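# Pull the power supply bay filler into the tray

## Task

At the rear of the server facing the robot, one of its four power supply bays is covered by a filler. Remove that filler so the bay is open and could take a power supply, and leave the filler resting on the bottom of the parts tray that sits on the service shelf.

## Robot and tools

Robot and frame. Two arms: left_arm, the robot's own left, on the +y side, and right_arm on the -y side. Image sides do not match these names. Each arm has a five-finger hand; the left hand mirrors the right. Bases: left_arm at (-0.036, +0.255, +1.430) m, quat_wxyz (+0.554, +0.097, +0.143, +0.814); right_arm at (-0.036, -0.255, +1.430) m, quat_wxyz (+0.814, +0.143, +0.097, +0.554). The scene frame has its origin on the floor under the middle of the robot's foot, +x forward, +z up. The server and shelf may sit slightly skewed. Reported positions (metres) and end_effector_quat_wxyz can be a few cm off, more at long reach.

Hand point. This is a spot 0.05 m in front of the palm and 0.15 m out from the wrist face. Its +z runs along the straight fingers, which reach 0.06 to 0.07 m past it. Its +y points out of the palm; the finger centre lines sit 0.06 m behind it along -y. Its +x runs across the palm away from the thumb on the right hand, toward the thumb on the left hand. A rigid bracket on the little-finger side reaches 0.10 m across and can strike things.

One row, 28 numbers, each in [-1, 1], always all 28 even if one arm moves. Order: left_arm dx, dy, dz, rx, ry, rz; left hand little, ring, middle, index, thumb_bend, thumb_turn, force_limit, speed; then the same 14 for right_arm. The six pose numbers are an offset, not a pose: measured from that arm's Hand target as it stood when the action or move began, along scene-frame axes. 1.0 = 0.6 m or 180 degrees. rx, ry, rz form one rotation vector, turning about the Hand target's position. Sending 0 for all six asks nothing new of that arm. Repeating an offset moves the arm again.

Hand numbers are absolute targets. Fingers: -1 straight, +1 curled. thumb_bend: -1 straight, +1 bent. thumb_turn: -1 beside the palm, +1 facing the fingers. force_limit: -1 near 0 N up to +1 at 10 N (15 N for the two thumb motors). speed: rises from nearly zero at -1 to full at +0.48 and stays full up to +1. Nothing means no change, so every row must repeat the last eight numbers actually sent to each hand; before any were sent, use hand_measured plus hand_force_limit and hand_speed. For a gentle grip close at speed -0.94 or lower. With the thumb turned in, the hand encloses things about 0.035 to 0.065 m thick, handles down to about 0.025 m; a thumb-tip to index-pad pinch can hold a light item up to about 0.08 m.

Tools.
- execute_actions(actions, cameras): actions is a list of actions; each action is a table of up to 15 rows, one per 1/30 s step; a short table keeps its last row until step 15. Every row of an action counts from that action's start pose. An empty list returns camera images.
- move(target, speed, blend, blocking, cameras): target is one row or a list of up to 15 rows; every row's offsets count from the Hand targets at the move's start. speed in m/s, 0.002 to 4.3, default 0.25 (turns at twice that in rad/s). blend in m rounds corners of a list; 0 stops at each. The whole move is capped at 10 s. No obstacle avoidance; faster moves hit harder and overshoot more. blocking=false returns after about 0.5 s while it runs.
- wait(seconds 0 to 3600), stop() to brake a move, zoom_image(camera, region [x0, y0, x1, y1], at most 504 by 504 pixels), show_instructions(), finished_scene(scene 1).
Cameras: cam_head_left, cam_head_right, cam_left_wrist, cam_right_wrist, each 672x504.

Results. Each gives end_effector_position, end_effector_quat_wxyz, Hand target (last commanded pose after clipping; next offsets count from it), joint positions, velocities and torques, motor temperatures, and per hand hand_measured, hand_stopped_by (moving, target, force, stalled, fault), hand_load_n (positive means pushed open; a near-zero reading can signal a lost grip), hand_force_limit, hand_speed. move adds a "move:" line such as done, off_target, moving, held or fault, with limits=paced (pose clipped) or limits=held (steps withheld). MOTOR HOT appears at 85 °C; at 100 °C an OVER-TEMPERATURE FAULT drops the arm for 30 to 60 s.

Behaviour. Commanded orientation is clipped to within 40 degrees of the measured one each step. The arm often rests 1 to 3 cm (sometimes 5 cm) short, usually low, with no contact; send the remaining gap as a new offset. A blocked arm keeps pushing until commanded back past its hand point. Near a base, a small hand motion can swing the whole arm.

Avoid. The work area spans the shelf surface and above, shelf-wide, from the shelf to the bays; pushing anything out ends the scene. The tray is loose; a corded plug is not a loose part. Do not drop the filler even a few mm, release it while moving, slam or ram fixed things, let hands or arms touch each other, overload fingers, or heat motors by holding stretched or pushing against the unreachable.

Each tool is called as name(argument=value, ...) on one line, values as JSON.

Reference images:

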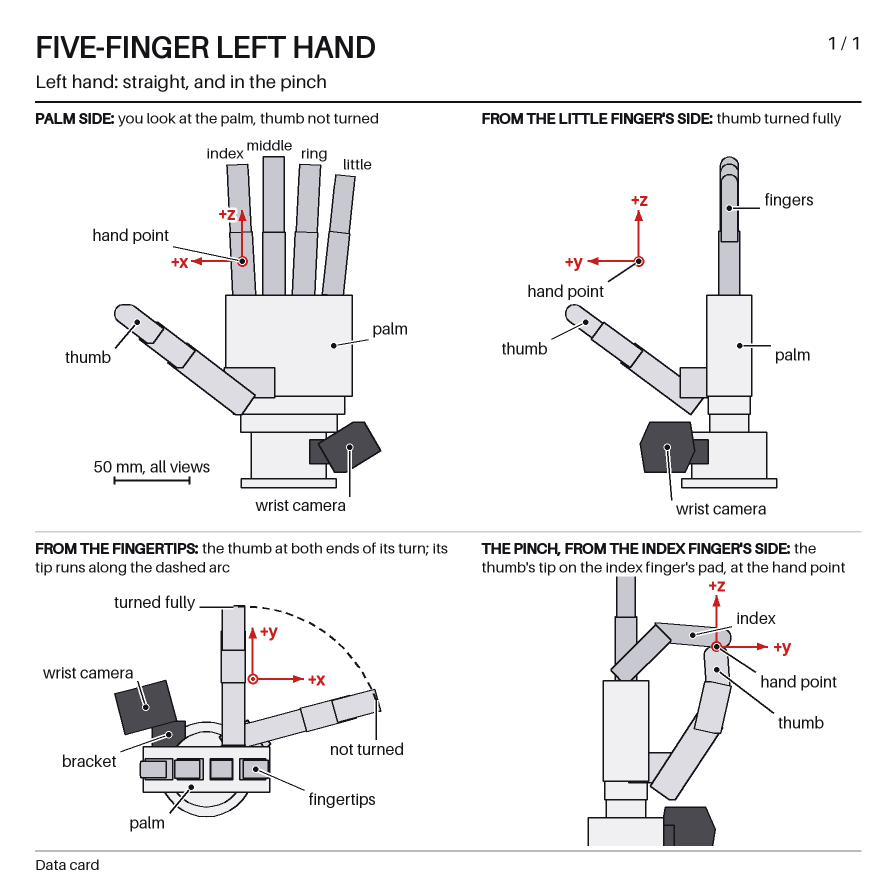

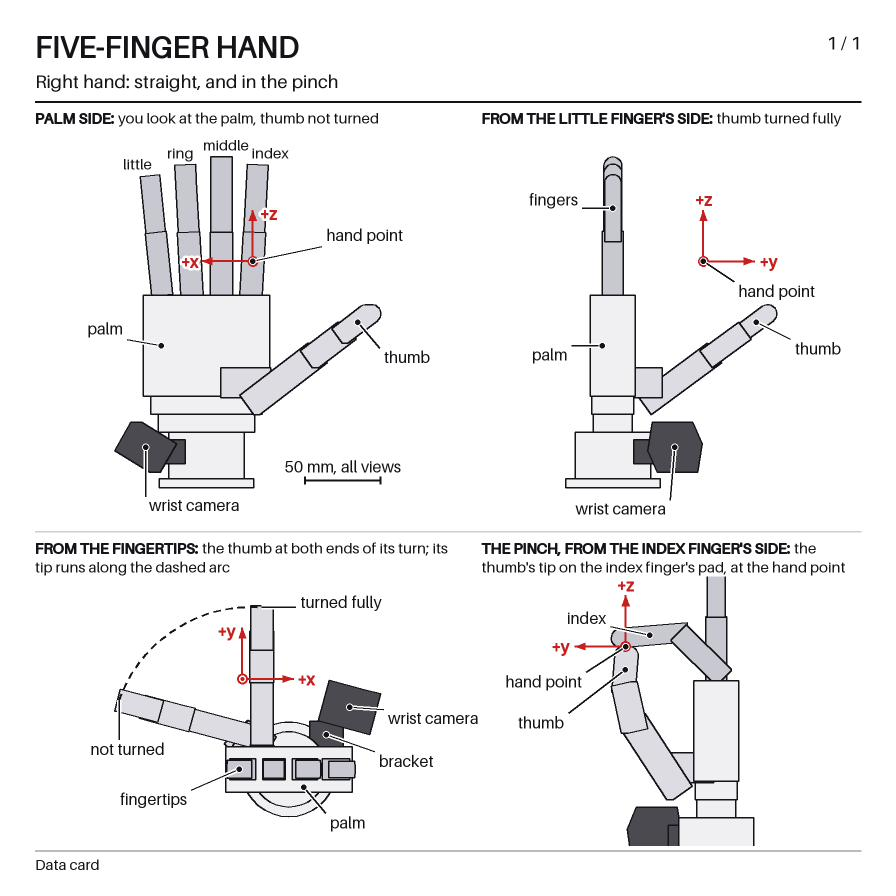

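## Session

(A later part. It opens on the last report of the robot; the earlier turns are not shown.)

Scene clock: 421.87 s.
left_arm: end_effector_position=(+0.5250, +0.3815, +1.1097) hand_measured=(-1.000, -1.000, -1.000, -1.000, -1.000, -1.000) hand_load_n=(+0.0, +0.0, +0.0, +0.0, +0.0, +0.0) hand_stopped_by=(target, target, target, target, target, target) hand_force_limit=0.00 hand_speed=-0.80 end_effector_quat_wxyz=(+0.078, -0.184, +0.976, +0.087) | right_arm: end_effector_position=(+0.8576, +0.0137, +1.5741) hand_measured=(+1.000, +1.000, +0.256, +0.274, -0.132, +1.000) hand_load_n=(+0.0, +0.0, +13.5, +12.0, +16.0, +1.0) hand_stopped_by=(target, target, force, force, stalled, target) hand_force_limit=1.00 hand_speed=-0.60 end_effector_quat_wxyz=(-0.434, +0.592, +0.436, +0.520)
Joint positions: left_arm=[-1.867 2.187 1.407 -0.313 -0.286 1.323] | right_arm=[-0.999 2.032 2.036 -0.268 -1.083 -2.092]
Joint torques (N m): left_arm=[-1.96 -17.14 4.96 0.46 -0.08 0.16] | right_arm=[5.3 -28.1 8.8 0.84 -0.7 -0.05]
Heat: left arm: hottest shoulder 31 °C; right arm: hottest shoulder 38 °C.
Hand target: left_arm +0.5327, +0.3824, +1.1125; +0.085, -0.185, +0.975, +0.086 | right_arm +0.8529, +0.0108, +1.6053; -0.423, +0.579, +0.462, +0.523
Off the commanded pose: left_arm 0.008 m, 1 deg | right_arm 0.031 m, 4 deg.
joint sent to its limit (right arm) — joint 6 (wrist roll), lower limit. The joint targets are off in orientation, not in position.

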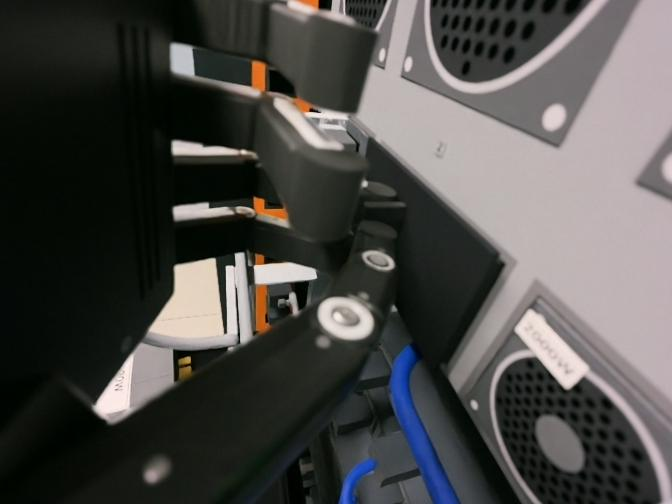

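execute_actions(actions=[[[0,0,0,0,0,0,-1,-1,-1,-1,-1,-1,0,-0.8,0,0.003,0.006,0,0,0,1,1,0.88,0.88,-0.12,1,1.0,-0.6],[0,0,0,0,0,0,-1,-1,-1,-1,-1,-1,0,-0.8,0,0.006,0.010,0,0,0,1,1,0.88,0.88,-0.12,1,1.0,-0.6],[0,0,0,0,0,0,-1,-1,-1,-1,-1,-1,0,-0.8,0,0.006,0.012,0,0,0,1,1,0.88,0.88,-0.12,1,1.0,-0.6],[0,0,0,0,0,0,-1,-1,-1,-1,-1,-1,0,-0.8,0,0.006,0.008,0,0,0,1,1,0.88,0.88,-0.12,1,1.0,-0.6],[0,0,0,0,0,0,-1,-1,-1,-1,-1,-1,0,-0.8,0,0.006,0,0,0,0,1,1,0.88,0.88,-0.12,1,1.0,-0.6],[0,0,0,0,0,0,-1,-1,-1,-1,-1,-1,0,-0.8,-0.001,0.006,-0.006,0,0,0,1,1,0.88,0.88,-0.12,1,1.0,-0.6],[0,0,0,0,0,0,-1,-1,-1,-1,-1,-1,0,-0.8,-0.001,0.006,-0.008,0,0,0,1,1,0.88,0.88,-0.12,1,1.0,-0.6],[0,0,0,0,0,0,-1,-1,-1,-1,-1,-1,0,-0.8,-0.001,0.006,-0.004,0,0,0,1,1,0.88,0.88,-0.12,1,1.0,-0.6],[0,0,0,0,0,0,-1,-1,-1,-1,-1,-1,0,-0.8,-0.001,0.006,0.002,0,0,0,1,1,0.88,0.88,-0.12,1,1.0,-0.6]]], cameras=["cam_right_wrist"])

zoom_image(camera="cam_right_wrist", region=[300, 130, 460, 290])

zoom_image(camera="cam_right_wrist", region=[430, 200, 550, 320])

Scene clock: 423.70 s.
left_arm: end_effector_position=(+0.5250, +0.3815, +1.1097) hand_measured=(-1.000, -1.000, -1.000, -1.000, -1.000, -1.000) hand_load_n=(+0.0, +0.0, +0.0, +0.0, +0.0, +0.0) hand_stopped_by=(target, target, target, target, target, target) hand_force_limit=0.00 hand_speed=-0.80 end_effector_quat_wxyz=(+0.078, -0.184, +0.976, +0.087) | right_arm: end_effector_position=(+0.8577, +0.0137, +1.5736) hand_measured=(+1.000, +1.000, +0.256, +0.274, -0.132, +1.000) hand_load_n=(+0.5, +0.0, +13.5, +11.5, +16.0, +1.0) hand_stopped_by=(target, target, force, force, stalled, target) hand_force_limit=1.00 hand_speed=-0.60 end_effector_quat_wxyz=(-0.434, +0.592, +0.436, +0.521)
Joint positions: left_arm=[-1.867 2.187 1.407 -0.313 -0.286 1.323] | right_arm=[-0.999 2.032 2.035 -0.267 -1.082 -2.092]
Joint torques (N m): left_arm=[-2.08 -17.14 4.94 0.44 -0.08 0.15] | right_arm=[5.89 -27.81 8.88 0.8 -0.54 -0.06]
Heat: left arm: hottest shoulder 31 °C; right arm: hottest shoulder 38 °C.
Hand target: left_arm +0.5327, +0.3824, +1.1125; +0.085, -0.185, +0.975, +0.086 | right_arm +0.8523, +0.0144, +1.6063; -0.423, +0.579, +0.462, +0.522
Off the commanded pose: left_arm 0.008 m, 1 deg | right_arm 0.033 m, 4 deg.
joint sent to its limit (right arm) — joint 6 (wrist roll), lower limit. The joint targets still meet the commanded pose.

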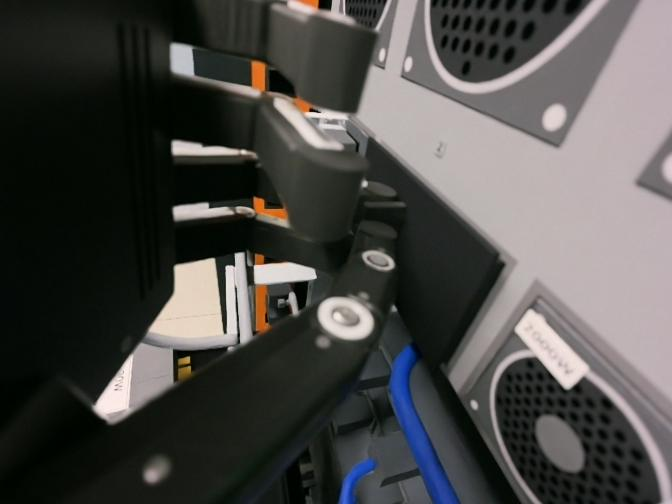

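Scaled by 3.150 from the camera's image (finer frame: 960x720).

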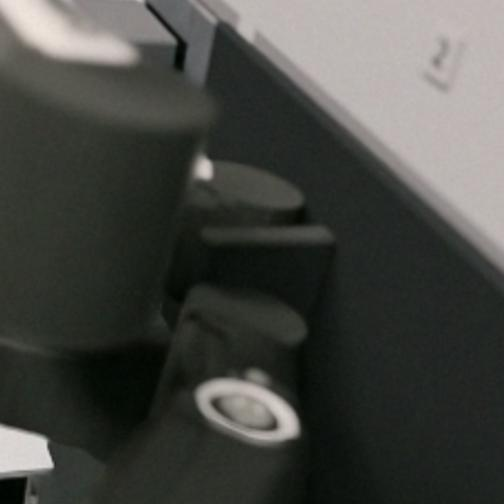

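Scaled by 4.200 from the camera's image (finer frame: 960x720).

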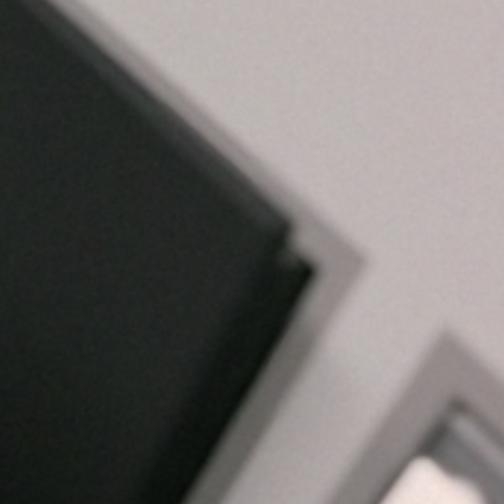

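execute_actions(actions=[[[0,0,0,0,0,0,-1,-1,-1,-1,-1,-1,0,-0.8,-0.003,0,0,0,0,0,1,1,0.88,0.88,-0.12,1,1.0,-0.6]],[[0,0,0,0,0,0,-1,-1,-1,-1,-1,-1,0,-0.8,-0.003,0,0,0,0,0,1,1,0.88,0.88,-0.12,1,1.0,-0.6]]], cameras=["cam_right_wrist"])

zoom_image(camera="cam_right_wrist", region=[300, 130, 460, 290])

zoom_image(camera="cam_right_wrist", region=[430, 200, 550, 320])

Scene clock: 425.10 s.
left_arm: end_effector_position=(+0.5250, +0.3815, +1.1097) hand_measured=(-1.000, -1.000, -1.000, -1.000, -1.000, -1.000) hand_load_n=(+0.0, +0.0, +0.0, +0.0, +0.0, +0.0) hand_stopped_by=(target, target, target, target, target, target) hand_force_limit=0.00 hand_speed=-0.80 end_effector_quat_wxyz=(+0.078, -0.184, +0.976, +0.087) | right_arm: end_effector_position=(+0.8569, +0.0135, +1.5736) hand_measured=(+1.000, +1.000, +0.256, +0.274, -0.132, +1.000) hand_load_n=(+0.0, +0.0, +13.0, +11.5, +17.0, +1.0) hand_stopped_by=(target, target, force, force, stalled, target) hand_force_limit=1.00 hand_speed=-0.60 end_effector_quat_wxyz=(-0.431, +0.593, +0.436, +0.522)
Joint positions: left_arm=[-1.867 2.187 1.407 -0.313 -0.286 1.323] | right_arm=[-0.997 2.026 2.024 -0.259 -1.075 -2.092]
Joint torques (N m): left_arm=[-2.02 -17.2 4.98 0.43 -0.09 0.15] | right_arm=[5.89 -27.81 8.35 0.73 -0.78 -0.09]
Heat: left arm: hottest shoulder 31 °C; right arm: hottest shoulder 38 °C.
Hand target: left_arm +0.5327, +0.3824, +1.1125; +0.085, -0.185, +0.975, +0.086 | right_arm +0.8487, +0.0143, +1.6062; -0.423, +0.579, +0.462, +0.523
Off the commanded pose: left_arm 0.008 m, 1 deg | right_arm 0.033 m, 4 deg.
joint sent to its limit (right arm) — joint 6 (wrist roll), lower limit. The joint targets still meet the commanded pose.

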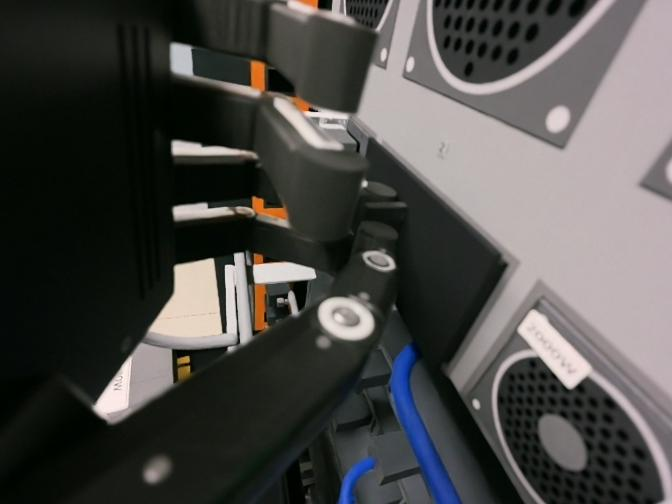

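Scaled by 3.150 from the camera's image (finer frame: 960x720).

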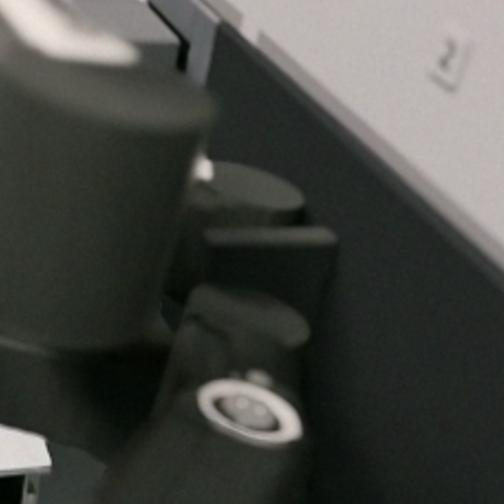

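Scaled by 4.200 from the camera's image (finer frame: 960x720).

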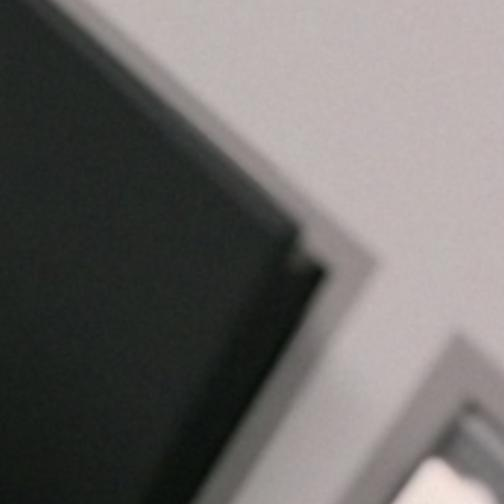

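execute_actions(actions=[[[0,0,0,0,0,0,-1,-1,-1,-1,-1,-1,0,-0.8,0.015,0,0,0,0,0,1,1,0.88,0.88,-0.12,1,1.0,-0.6]],[[0,0,0,0,0,0,-1,-1,-1,-1,-1,-1,0,-0.8,0.015,0,0,0,0,0,1,1,0.88,0.88,-0.12,1,1.0,-0.6]]], cameras=["cam_right_wrist"])

zoom_image(camera="cam_right_wrist", region=[430, 200, 550, 320])

Scene clock: 427.70 s.
left_arm: end_effector_position=(+0.5250, +0.3815, +1.1097) hand_measured=(-1.000, -1.000, -1.000, -1.000, -1.000, -1.000) hand_load_n=(+0.0, +0.0, +0.0, +0.0, +0.0, +0.0) hand_stopped_by=(target, target, target, target, target, target) hand_force_limit=0.00 hand_speed=-0.80 end_effector_quat_wxyz=(+0.078, -0.184, +0.976, +0.087) | right_arm: end_effector_position=(+0.8568, +0.0132, +1.5744) hand_measured=(+1.000, +1.000, +0.256, +0.274, -0.132, +1.000) hand_load_n=(+0.0, +0.0, +13.0, +11.0, +17.0, +1.5) hand_stopped_by=(target, target, force, force, stalled, target) hand_force_limit=1.00 hand_speed=-0.60 end_effector_quat_wxyz=(-0.433, +0.597, +0.434, +0.517)
Joint positions: left_arm=[-1.867 2.187 1.407 -0.313 -0.286 1.323] | right_arm=[-0.997 2.027 2.035 -0.282 -1.075 -2.092]
Joint torques (N m): left_arm=[-2.02 -17.14 4.98 0.44 -0.08 0.16] | right_arm=[5.66 -24.06 14.74 0.24 -0.9 -0.07]
Heat: left arm: hottest shoulder 31 °C; right arm: hottest shoulder 37 °C.
Hand target: left_arm +0.5327, +0.3824, +1.1125; +0.085, -0.185, +0.975, +0.086 | right_arm +0.8668, +0.0142, +1.6063; -0.423, +0.579, +0.462, +0.523
Off the commanded pose: left_arm 0.008 m, 1 deg | right_arm 0.033 m, 4 deg.
joint sent to its limit (right arm) — joint 6 (wrist roll), lower limit. The joint targets are off in orientation, not in position.

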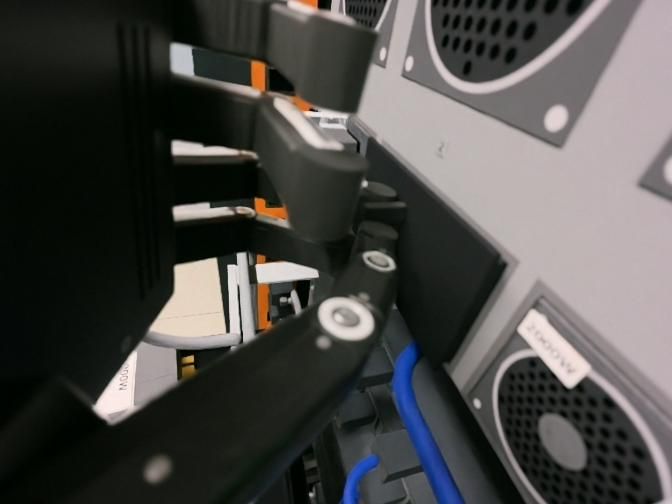

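Scaled by 4.200 from the camera's image (finer frame: 960x720).

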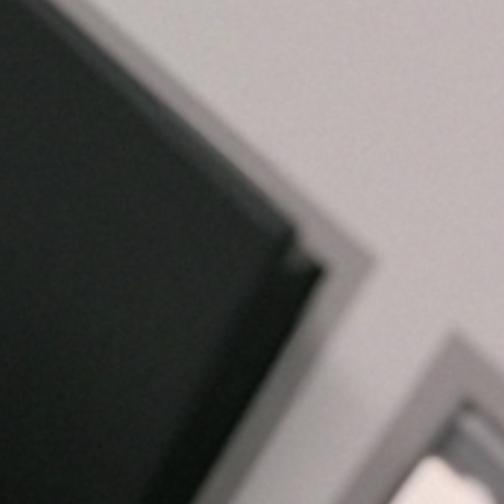

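execute_actions(actions=[[[0,0,0,0,0,0,-1,-1,-1,-1,-1,-1,0,-0.8,0.002,0.002,0,0,0,0,1,1,0.88,0.88,-0.16,1,1.0,-0.8]]], cameras=["cam_right_wrist"])

zoom_image(camera="cam_right_wrist", region=[300, 130, 460, 290])

zoom_image(camera="cam_right_wrist", region=[430, 200, 550, 320])

Scene clock: 428.60 s.
left_arm: end_effector_position=(+0.5250, +0.3815, +1.1097) hand_measured=(-1.000, -1.000, -1.000, -1.000, -1.000, -1.000) hand_load_n=(+0.0, +0.0, +0.0, +0.0, +0.0, +0.0) hand_stopped_by=(target, target, target, target, target, target) hand_force_limit=0.00 hand_speed=-0.80 end_effector_quat_wxyz=(+0.078, -0.184, +0.976, +0.087) | right_arm: end_effector_position=(+0.8562, +0.0135, +1.5743) hand_measured=(+1.000, +1.000, +0.256, +0.274, -0.166, +1.000) hand_load_n=(+0.0, +0.0, +11.5, +8.5, +13.0, +1.5) hand_stopped_by=(target, target, force, force, target, target) hand_force_limit=1.00 hand_speed=-0.80 end_effector_quat_wxyz=(-0.435, +0.597, +0.434, +0.516)
Joint positions: left_arm=[-1.867 2.187 1.407 -0.313 -0.286 1.323] | right_arm=[-0.997 2.027 2.037 -0.288 -1.077 -2.092]
Joint torques (N m): left_arm=[-2.08 -17.08 4.97 0.43 -0.09 0.16] | right_arm=[5.6 -24.12 15.01 0.35 -0.74 -0.09]
Heat: left arm: hottest shoulder 31 °C; right arm: hottest shoulder 37 °C.
Hand target: left_arm +0.5327, +0.3824, +1.1125; +0.085, -0.185, +0.975, +0.086 | right_arm +0.8679, +0.0154, +1.6064; -0.423, +0.579, +0.462, +0.523
Off the commanded pose: left_arm 0.008 m, 1 deg | right_arm 0.034 m, 4 deg.
joint sent to its limit (right arm) — joint 6 (wrist roll), lower limit. The joint targets are off in orientation, not in position.

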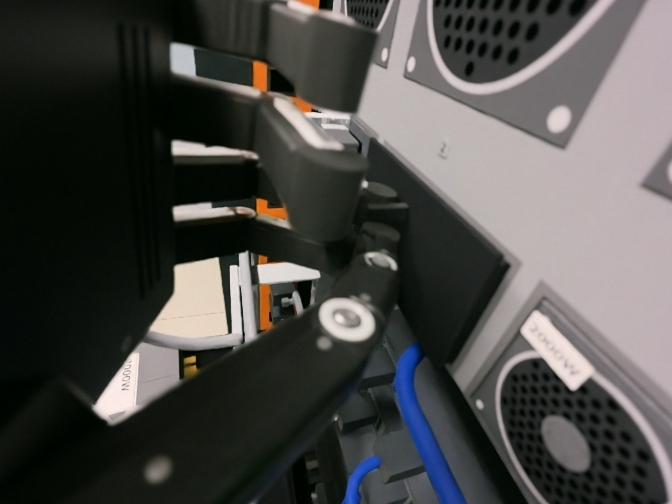

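Scaled by 3.150 from the camera's image (finer frame: 960x720).

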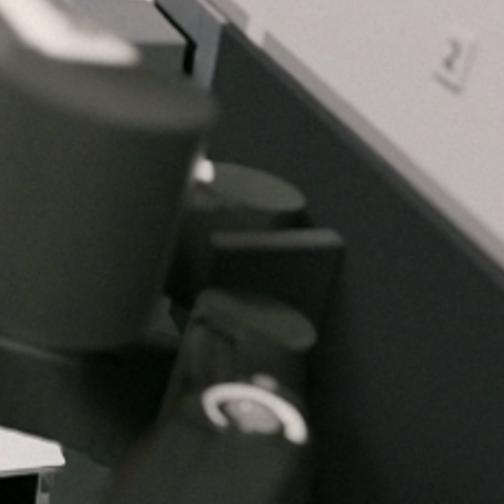

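Scaled by 4.200 from the camera's image (finer frame: 960x720).

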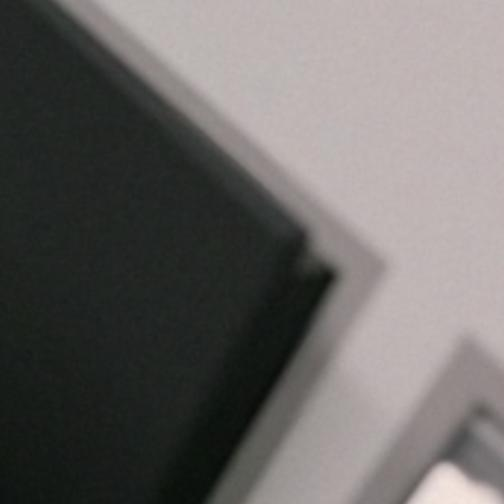

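execute_actions(actions=[[[0,0,0,0,0,0,-1,-1,-1,-1,-1,-1,0,-0.8,0.003,0.002,0,0,0,0,1,1,0.88,0.88,-0.19,1,1.0,-0.8]]], cameras=["cam_right_wrist"])

zoom_image(camera="cam_right_wrist", region=[300, 130, 460, 290])

zoom_image(camera="cam_right_wrist", region=[430, 200, 550, 320])

Scene clock: 429.67 s.
left_arm: end_effector_position=(+0.5250, +0.3815, +1.1097) hand_measured=(-1.000, -1.000, -1.000, -1.000, -1.000, -1.000) hand_load_n=(+0.0, +0.0, -0.5, +0.0, -0.5, +0.0) hand_stopped_by=(target, target, target, target, target, target) hand_force_limit=0.00 hand_speed=-0.80 end_effector_quat_wxyz=(+0.078, -0.184, +0.976, +0.087) | right_arm: end_effector_position=(+0.8558, +0.0140, +1.5746) hand_measured=(+1.000, +1.000, +0.256, +0.274, -0.196, +1.000) hand_load_n=(+0.0, +0.0, +10.0, +6.0, +9.5, +1.5) hand_stopped_by=(target, target, force, force, target, target) hand_force_limit=1.00 hand_speed=-0.80 end_effector_quat_wxyz=(-0.437, +0.598, +0.434, +0.513)
Joint positions: left_arm=[-1.867 2.187 1.407 -0.313 -0.286 1.323] | right_arm=[-0.997 2.028 2.041 -0.296 -1.079 -2.092]
Joint torques (N m): left_arm=[-1.96 -17.26 4.97 0.46 -0.08 0.16] | right_arm=[5.48 -23.82 15.6 0.55 -0.61 -0.06]
Heat: left arm: hottest shoulder 31 °C; right arm: hottest shoulder 37 °C.
Hand target: left_arm +0.5327, +0.3824, +1.1125; +0.085, -0.185, +0.975, +0.086 | right_arm +0.8697, +0.0167, +1.6063; -0.423, +0.579, +0.462, +0.523
Off the commanded pose: left_arm 0.008 m, 1 deg | right_arm 0.035 m, 4 deg.
joint sent to its limit (right arm) — joint 6 (wrist roll), lower limit. The joint targets are off in orientation, not in position.

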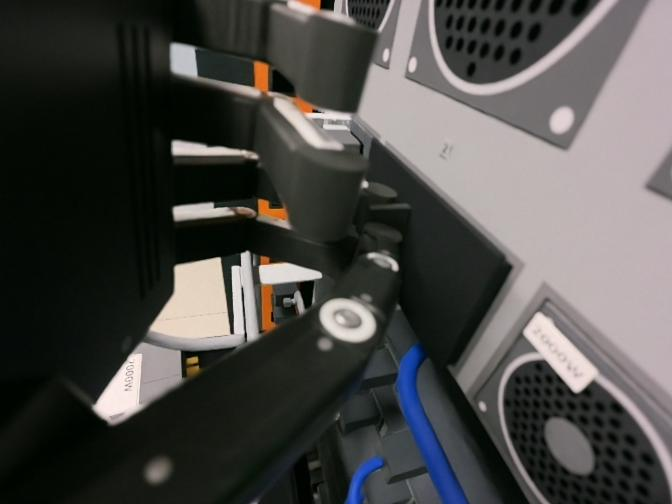

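Scaled by 3.150 from the camera's image (finer frame: 960x720).

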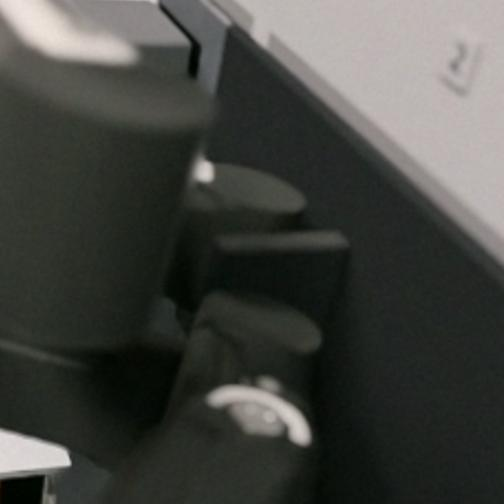

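Scaled by 4.200 from the camera's image (finer frame: 960x720).

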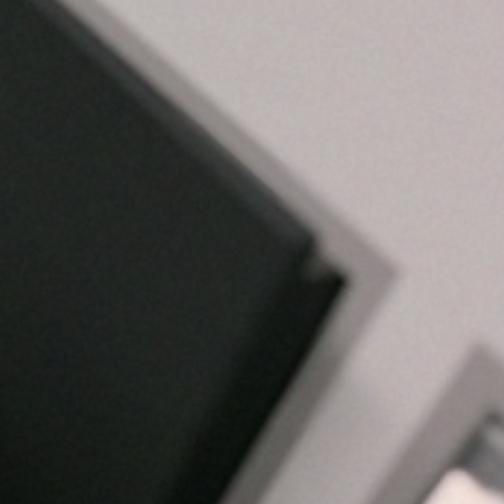

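execute_actions(actions=[[[0,0,0,0,0,0,-1,-1,-1,-1,-1,-1,0,-0.8,0.002,0.003,0,0,0,0,1,1,0.88,0.88,-0.215,1,1.0,-0.8]]], cameras=["cam_right_wrist"])

zoom_image(camera="cam_right_wrist", region=[300, 130, 460, 290])

zoom_image(camera="cam_right_wrist", region=[430, 200, 550, 320])

Scene clock: 430.60 s.
left_arm: end_effector_position=(+0.5250, +0.3815, +1.1097) hand_measured=(-1.000, -1.000, -1.000, -1.000, -1.000, -1.000) hand_load_n=(+0.0, +0.0, +0.0, +0.0, +0.0, +0.0) hand_stopped_by=(target, target, target, target, target, target) hand_force_limit=0.00 hand_speed=-0.80 end_effector_quat_wxyz=(+0.078, -0.184, +0.976, +0.087) | right_arm: end_effector_position=(+0.8554, +0.0142, +1.5743) hand_measured=(+1.000, +1.000, +0.256, +0.274, -0.220, +1.000) hand_load_n=(+0.0, +0.0, +9.0, +4.5, +6.5, +1.0) hand_stopped_by=(target, target, force, force, target, target) hand_force_limit=1.00 hand_speed=-0.80 end_effector_quat_wxyz=(-0.438, +0.598, +0.434, +0.512)
Joint positions: left_arm=[-1.867 2.187 1.407 -0.313 -0.286 1.323] | right_arm=[-0.997 2.029 2.044 -0.303 -1.08 -2.092]
Joint torques (N m): left_arm=[-2.02 -17.2 4.94 0.46 -0.08 0.15] | right_arm=[6.07 -23.59 15.95 0.68 -0.5 -0.08]
Heat: left arm: hottest shoulder 31 °C; right arm: hottest shoulder 37 °C.
Hand target: left_arm +0.5327, +0.3824, +1.1125; +0.085, -0.185, +0.975, +0.086 | right_arm +0.8709, +0.0185, +1.6060; -0.423, +0.579, +0.462, +0.522
Off the commanded pose: left_arm 0.008 m, 1 deg | right_arm 0.036 m, 5 deg.
joint sent to its limit (right arm) — joint 6 (wrist roll), lower limit. The joint targets still meet the commanded pose.

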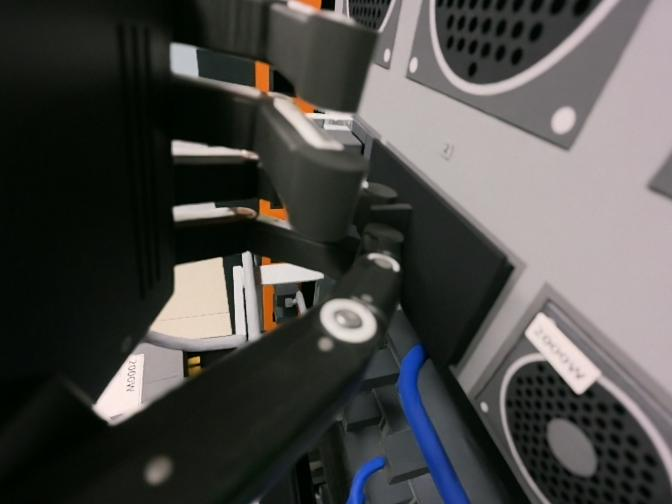

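Scaled by 3.150 from the camera's image (finer frame: 960x720).

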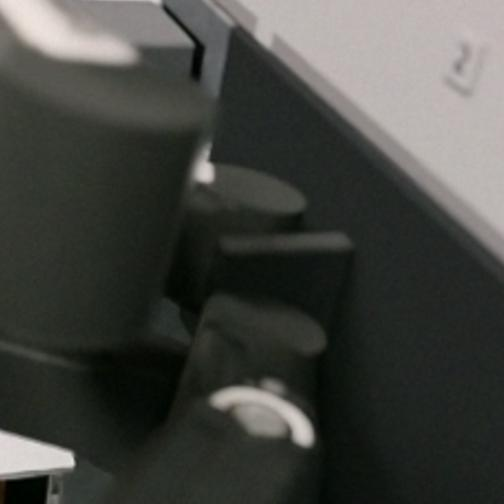

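Scaled by 4.200 from the camera's image (finer frame: 960x720).

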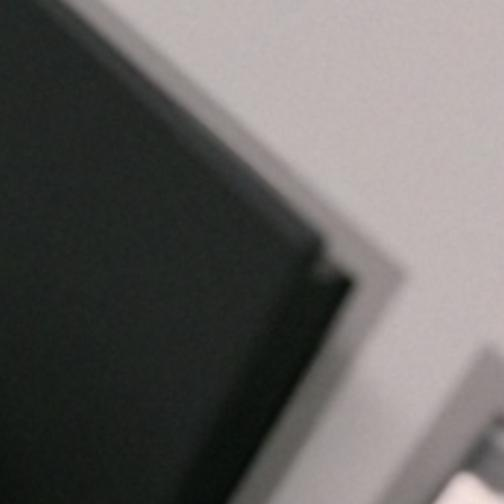

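execute_actions(actions=[[[0,0,0,0,0,0,-1,-1,-1,-1,-1,-1,0,-0.8,0.001,0.003,0,0,0,0,1,1,0.88,0.88,-0.24,1,1.0,-0.8]],[[0,0,0,0,0,0,-1,-1,-1,-1,-1,-1,0,-0.8,0,0.003,0,0,0,0,1,1,0.88,0.88,-0.265,1,1.0,-0.8]]], cameras=["cam_right_wrist"])

zoom_image(camera="cam_right_wrist", region=[300, 130, 460, 290])

zoom_image(camera="cam_right_wrist", region=[430, 200, 550, 320])

Scene clock: 432.10 s.
left_arm: end_effector_position=(+0.5250, +0.3815, +1.1097) hand_measured=(-1.000, -1.000, -1.000, -1.000, -1.000, -1.000) hand_load_n=(+0.0, +0.0, +0.0, +0.0, +0.0, +0.0) hand_stopped_by=(target, target, target, target, target, target) hand_force_limit=0.00 hand_speed=-0.80 end_effector_quat_wxyz=(+0.078, -0.184, +0.976, +0.087) | right_arm: end_effector_position=(+0.8562, +0.0150, +1.5751) hand_measured=(+1.000, +1.000, +0.256, +0.276, -0.268, +1.000) hand_load_n=(+0.0, +0.0, +6.5, +0.5, +2.0, +1.0) hand_stopped_by=(target, target, force, force, target, target) hand_force_limit=1.00 hand_speed=-0.80 end_effector_quat_wxyz=(-0.438, +0.598, +0.434, +0.512)
Joint positions: left_arm=[-1.867 2.187 1.407 -0.313 -0.286 1.323] | right_arm=[-0.996 2.031 2.05 -0.305 -1.079 -2.092]
Joint torques (N m): left_arm=[-2.08 -17.08 4.96 0.47 -0.08 0.15] | right_arm=[6.12 -23.71 15.99 0.69 -0.37 -0.09]
Heat: left arm: hottest shoulder 31 °C; right arm: hottest shoulder 37 °C.
Hand target: left_arm +0.5327, +0.3824, +1.1125; +0.085, -0.185, +0.975, +0.086 | right_arm +0.8715, +0.0221, +1.6063; -0.423, +0.579, +0.462, +0.523
Off the commanded pose: left_arm 0.008 m, 1 deg | right_arm 0.035 m, 4 deg.
joint sent to its limit (right arm) — joint 6 (wrist roll), lower limit. The joint targets still meet the commanded pose.

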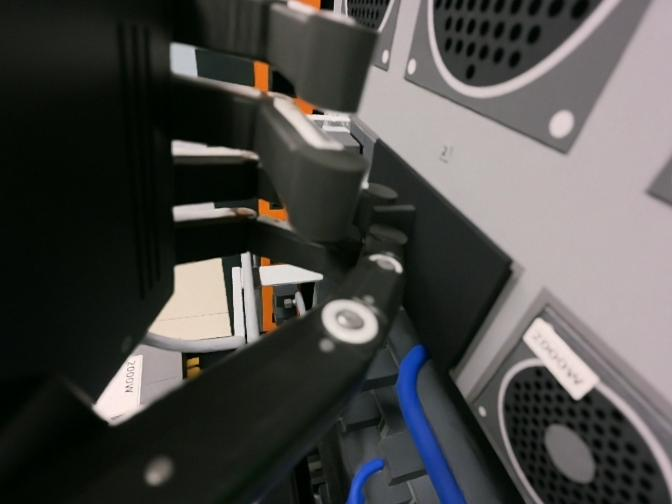

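Scaled by 3.150 from the camera's image (finer frame: 960x720).

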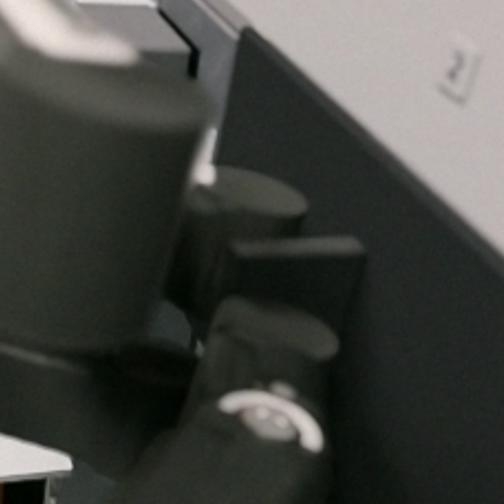

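Scaled by 4.200 from the camera's image (finer frame: 960x720).

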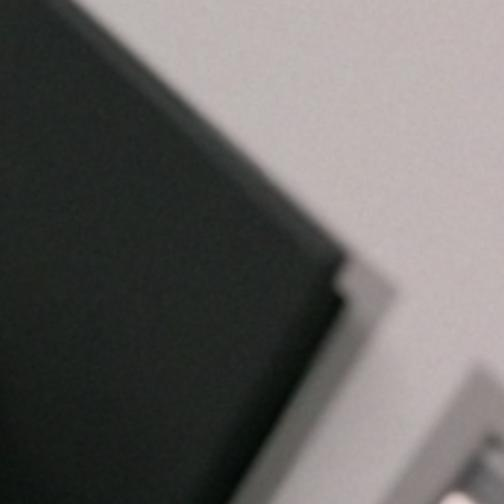

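execute_actions(actions=[[[0,0,0,0,0,0,-1,-1,-1,-1,-1,-1,0,-0.8,0,0,0,0,0,0,1,1,0.21,0.23,-0.22,1,1.0,-0.8]]], cameras=["cam_right_wrist"])

zoom_image(camera="cam_right_wrist", region=[300, 130, 460, 290])

zoom_image(camera="cam_right_wrist", region=[430, 200, 550, 320])

Scene clock: 434.10 s.
left_arm: end_effector_position=(+0.5250, +0.3815, +1.1097) hand_measured=(-1.000, -1.000, -1.000, -1.000, -1.000, -1.000) hand_load_n=(-0.5, +0.0, +0.0, +0.0, +0.0, +0.0) hand_stopped_by=(target, target, target, target, target, target) hand_force_limit=0.00 hand_speed=-0.80 end_effector_quat_wxyz=(+0.078, -0.184, +0.976, +0.087) | right_arm: end_effector_position=(+0.8577, +0.0141, +1.5759) hand_measured=(+1.000, +1.000, +0.210, +0.230, -0.222, +1.000) hand_load_n=(+0.0, +0.0, +0.0, +1.0, +2.5, +1.5) hand_stopped_by=(target, target, target, target, target, target) hand_force_limit=1.00 hand_speed=-0.80 end_effector_quat_wxyz=(-0.435, +0.600, +0.433, +0.513)
Joint positions: left_arm=[-1.867 2.187 1.407 -0.313 -0.286 1.323] | right_arm=[-0.996 2.031 2.052 -0.305 -1.073 -2.092]
Joint torques (N m): left_arm=[-2.02 -17.2 4.96 0.46 -0.08 0.15] | right_arm=[6.3 -23.41 15.9 0.59 -0.62 -0.09]
Heat: left arm: hottest shoulder 31 °C; right arm: hottest shoulder 37 °C.
Hand target: left_arm +0.5327, +0.3824, +1.1125; +0.085, -0.185, +0.975, +0.086 | right_arm +0.8715, +0.0221, +1.6063; -0.423, +0.579, +0.462, +0.523
Off the commanded pose: left_arm 0.008 m, 1 deg | right_arm 0.034 m, 4 deg.
joint sent to its limit (right arm) — joint 6 (wrist roll), lower limit. The joint targets still meet the commanded pose.

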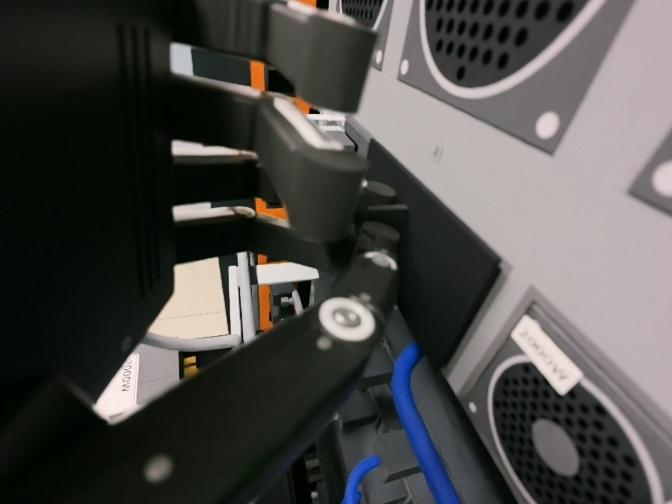

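Scaled by 3.150 from the camera's image (finer frame: 960x720).

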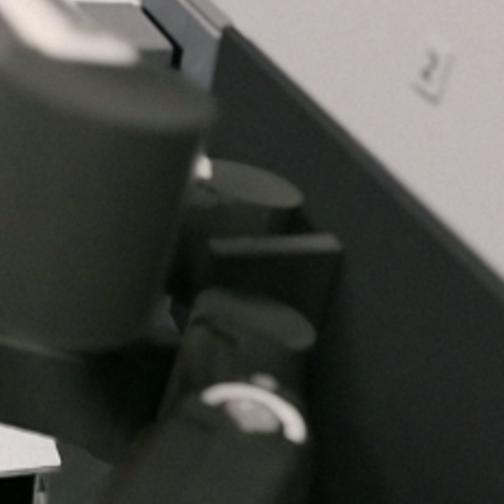

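Scaled by 4.200 from the camera's image (finer frame: 960x720).

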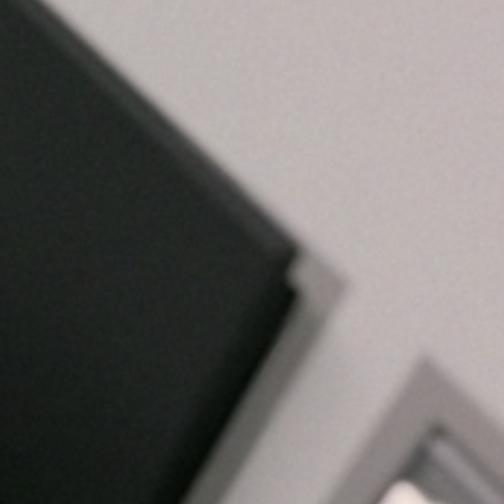

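execute_actions(actions=[[[0,0,0,0,0,0,-1,-1,-1,-1,-1,-1,0,-0.8,0.003,-0.007,-0.006,0,0,0,1,1,0.20,0.22,-0.22,1,1.0,-0.8]]], cameras=["cam_right_wrist"])

zoom_image(camera="cam_right_wrist", region=[300, 130, 460, 290])

zoom_image(camera="cam_right_wrist", region=[430, 200, 550, 320])

Scene clock: 435.23 s.
left_arm: end_effector_position=(+0.5250, +0.3815, +1.1097) hand_measured=(-1.000, -1.000, -1.000, -1.000, -1.000, -1.000) hand_load_n=(+0.0, +0.0, +0.0, +0.0, +0.0, +0.0) hand_stopped_by=(target, target, target, target, target, target) hand_force_limit=0.00 hand_speed=-0.80 end_effector_quat_wxyz=(+0.078, -0.184, +0.976, +0.087) | right_arm: end_effector_position=(+0.8582, +0.0136, +1.5757) hand_measured=(+1.000, +1.000, +0.200, +0.220, -0.222, +1.000) hand_load_n=(+0.5, +0.0, +0.0, +0.5, +1.0, +1.0) hand_stopped_by=(target, target, target, target, target, target) hand_force_limit=1.00 hand_speed=-0.80 end_effector_quat_wxyz=(-0.436, +0.598, +0.434, +0.513)
Joint positions: left_arm=[-1.867 2.187 1.407 -0.313 -0.286 1.323] | right_arm=[-0.997 2.034 2.056 -0.305 -1.078 -2.092]
Joint torques (N m): left_arm=[-2.02 -17.08 4.98 0.44 -0.08 0.15] | right_arm=[6.01 -23.24 15.88 0.75 -0.68 -0.07]
Heat: left arm: hottest shoulder 31 °C; right arm: hottest shoulder 37 °C.
Hand target: left_arm +0.5327, +0.3824, +1.1125; +0.085, -0.185, +0.975, +0.086 | right_arm +0.8733, +0.0178, +1.6028; -0.423, +0.579, +0.462, +0.523
Off the commanded pose: left_arm 0.008 m, 1 deg | right_arm 0.031 m, 4 deg.
joint sent to its limit (right arm) — joint 6 (wrist roll), lower limit. The joint targets are off in orientation, not in position.

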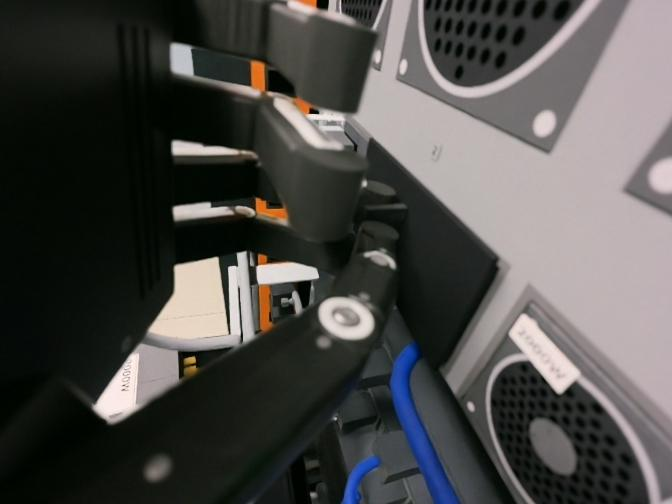

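Scaled by 3.150 from the camera's image (finer frame: 960x720).

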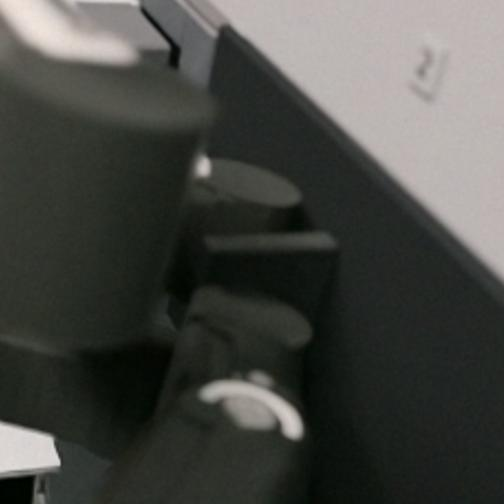

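Scaled by 4.200 from the camera's image (finer frame: 960x720).

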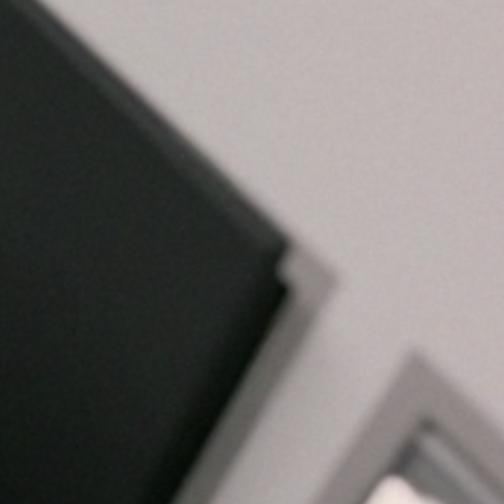

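execute_actions(actions=[[[0,0,0,0,0,0,-1,-1,-1,-1,-1,-1,0,-0.8,0.005,-0.004,-0.004,0,0,0,1,1,0.20,0.22,-0.21,1,1.0,-0.8]]], cameras=["cam_right_wrist"])

zoom_image(camera="cam_right_wrist", region=[300, 130, 460, 290])

zoom_image(camera="cam_right_wrist", region=[430, 200, 550, 320])

Scene clock: 436.13 s.
left_arm: end_effector_position=(+0.5250, +0.3815, +1.1097) hand_measured=(-1.000, -1.000, -1.000, -1.000, -1.000, -1.000) hand_load_n=(+0.0, +0.0, +0.0, +0.0, +0.0, +0.0) hand_stopped_by=(target, target, target, target, target, target) hand_force_limit=0.00 hand_speed=-0.80 end_effector_quat_wxyz=(+0.078, -0.184, +0.976, +0.087) | right_arm: end_effector_position=(+0.8609, +0.0137, +1.5750) hand_measured=(+1.000, +1.000, +0.200, +0.220, -0.212, +1.000) hand_load_n=(+0.0, +0.0, +0.0, +1.0, +1.5, +1.0) hand_stopped_by=(target, target, target, target, target, target) hand_force_limit=1.00 hand_speed=-0.80 end_effector_quat_wxyz=(-0.437, +0.596, +0.434, +0.515)
Joint positions: left_arm=[-1.867 2.187 1.407 -0.313 -0.286 1.323] | right_arm=[-0.999 2.044 2.069 -0.305 -1.083 -2.092]
Joint torques (N m): left_arm=[-2.02 -17.14 4.98 0.49 -0.08 0.15] | right_arm=[5.66 -23.47 15.88 0.64 -0.65 -0.09]
Heat: left arm: hottest shoulder 31 °C; right arm: hottest shoulder 37 °C.
Hand target: left_arm +0.5327, +0.3824, +1.1125; +0.085, -0.185, +0.975, +0.086 | right_arm +0.8762, +0.0156, +1.6003; -0.423, +0.579, +0.462, +0.523
Off the commanded pose: left_arm 0.008 m, 1 deg | right_arm 0.030 m, 4 deg.
joint sent to its limit (right arm) — joint 6 (wrist roll), lower limit. The joint targets are off in orientation, not in position.

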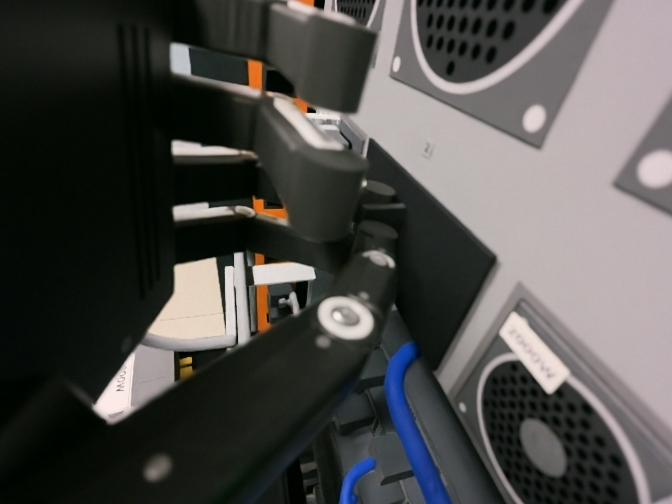

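Scaled by 3.150 from the camera's image (finer frame: 960x720).

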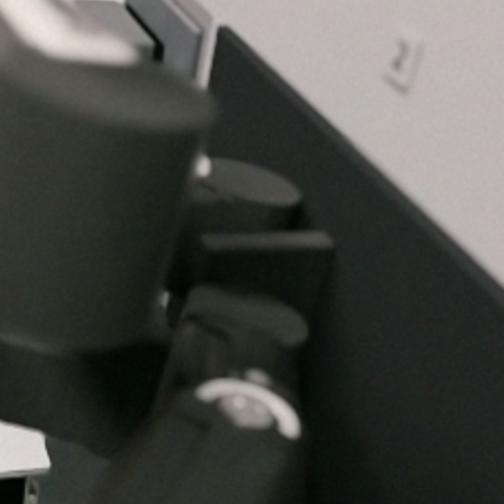

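Scaled by 4.200 from the camera's image (finer frame: 960x720).

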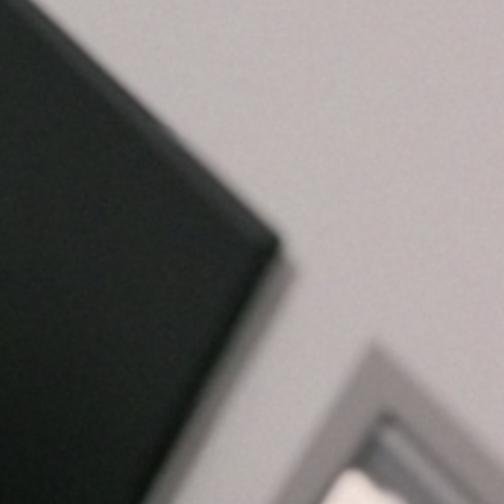

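execute_actions(actions=[[[0,0,0,0,0,0,-1,-1,-1,-1,-1,-1,0,-0.8,0.004,-0.004,-0.006,0,0,0,1,1,0.18,0.20,-0.20,1,1.0,-0.8]],[[0,0,0,0,0,0,-1,-1,-1,-1,-1,-1,0,-0.8,0.003,-0.004,-0.005,0,0,0,1,1,0.18,0.20,-0.20,1,1.0,-0.8]]], cameras=["cam_right_wrist"])

zoom_image(camera="cam_right_wrist", region=[300, 130, 460, 290])

Scene clock: 438.00 s.
left_arm: end_effector_position=(+0.5250, +0.3815, +1.1097) hand_measured=(-1.000, -1.000, -1.000, -1.000, -1.000, -1.000) hand_load_n=(+0.0, +0.0, +0.0, +0.0, +0.0, +0.0) hand_stopped_by=(target, target, target, target, target, target) hand_force_limit=0.00 hand_speed=-0.80 end_effector_quat_wxyz=(+0.078, -0.184, +0.976, +0.087) | right_arm: end_effector_position=(+0.8623, +0.0129, +1.5743) hand_measured=(+1.000, +1.000, +0.180, +0.200, -0.200, +1.000) hand_load_n=(+0.0, +0.0, +0.0, +0.0, +0.5, +0.0) hand_stopped_by=(target, target, target, target, target, target) hand_force_limit=1.00 hand_speed=-0.80 end_effector_quat_wxyz=(-0.441, +0.592, +0.435, +0.515)
Joint positions: left_arm=[-1.867 2.187 1.407 -0.313 -0.286 1.323] | right_arm=[-1.003 2.053 2.081 -0.305 -1.099 -2.092]
Joint torques (N m): left_arm=[-2.08 -17.14 4.96 0.44 -0.09 0.15] | right_arm=[5.36 -22.71 16.02 0.79 -0.37 -0.06]
Heat: left arm: hottest shoulder 31 °C; right arm: hottest shoulder 37 °C.
Hand target: left_arm +0.5327, +0.3824, +1.1125; +0.085, -0.185, +0.975, +0.086 | right_arm +0.8805, +0.0106, +1.5936; -0.423, +0.579, +0.462, +0.523
Off the commanded pose: left_arm 0.008 m, 1 deg | right_arm 0.027 m, 4 deg.
joint sent to its limit (right arm) — joint 6 (wrist roll), lower limit. The joint targets are off in orientation, not in position.

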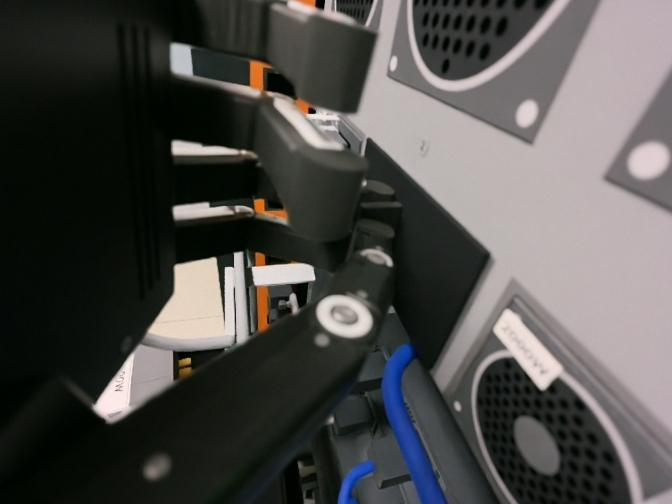

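Scaled by 3.150 from the camera's image (finer frame: 960x720).

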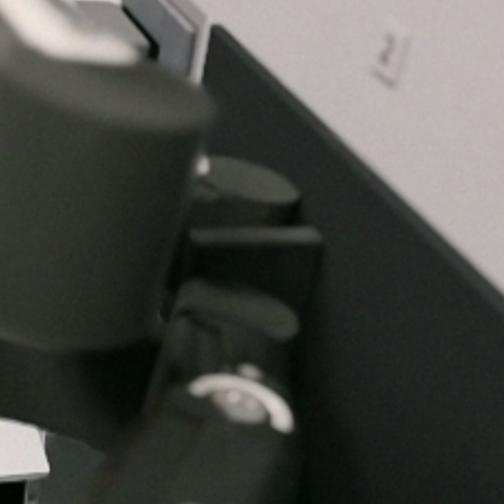

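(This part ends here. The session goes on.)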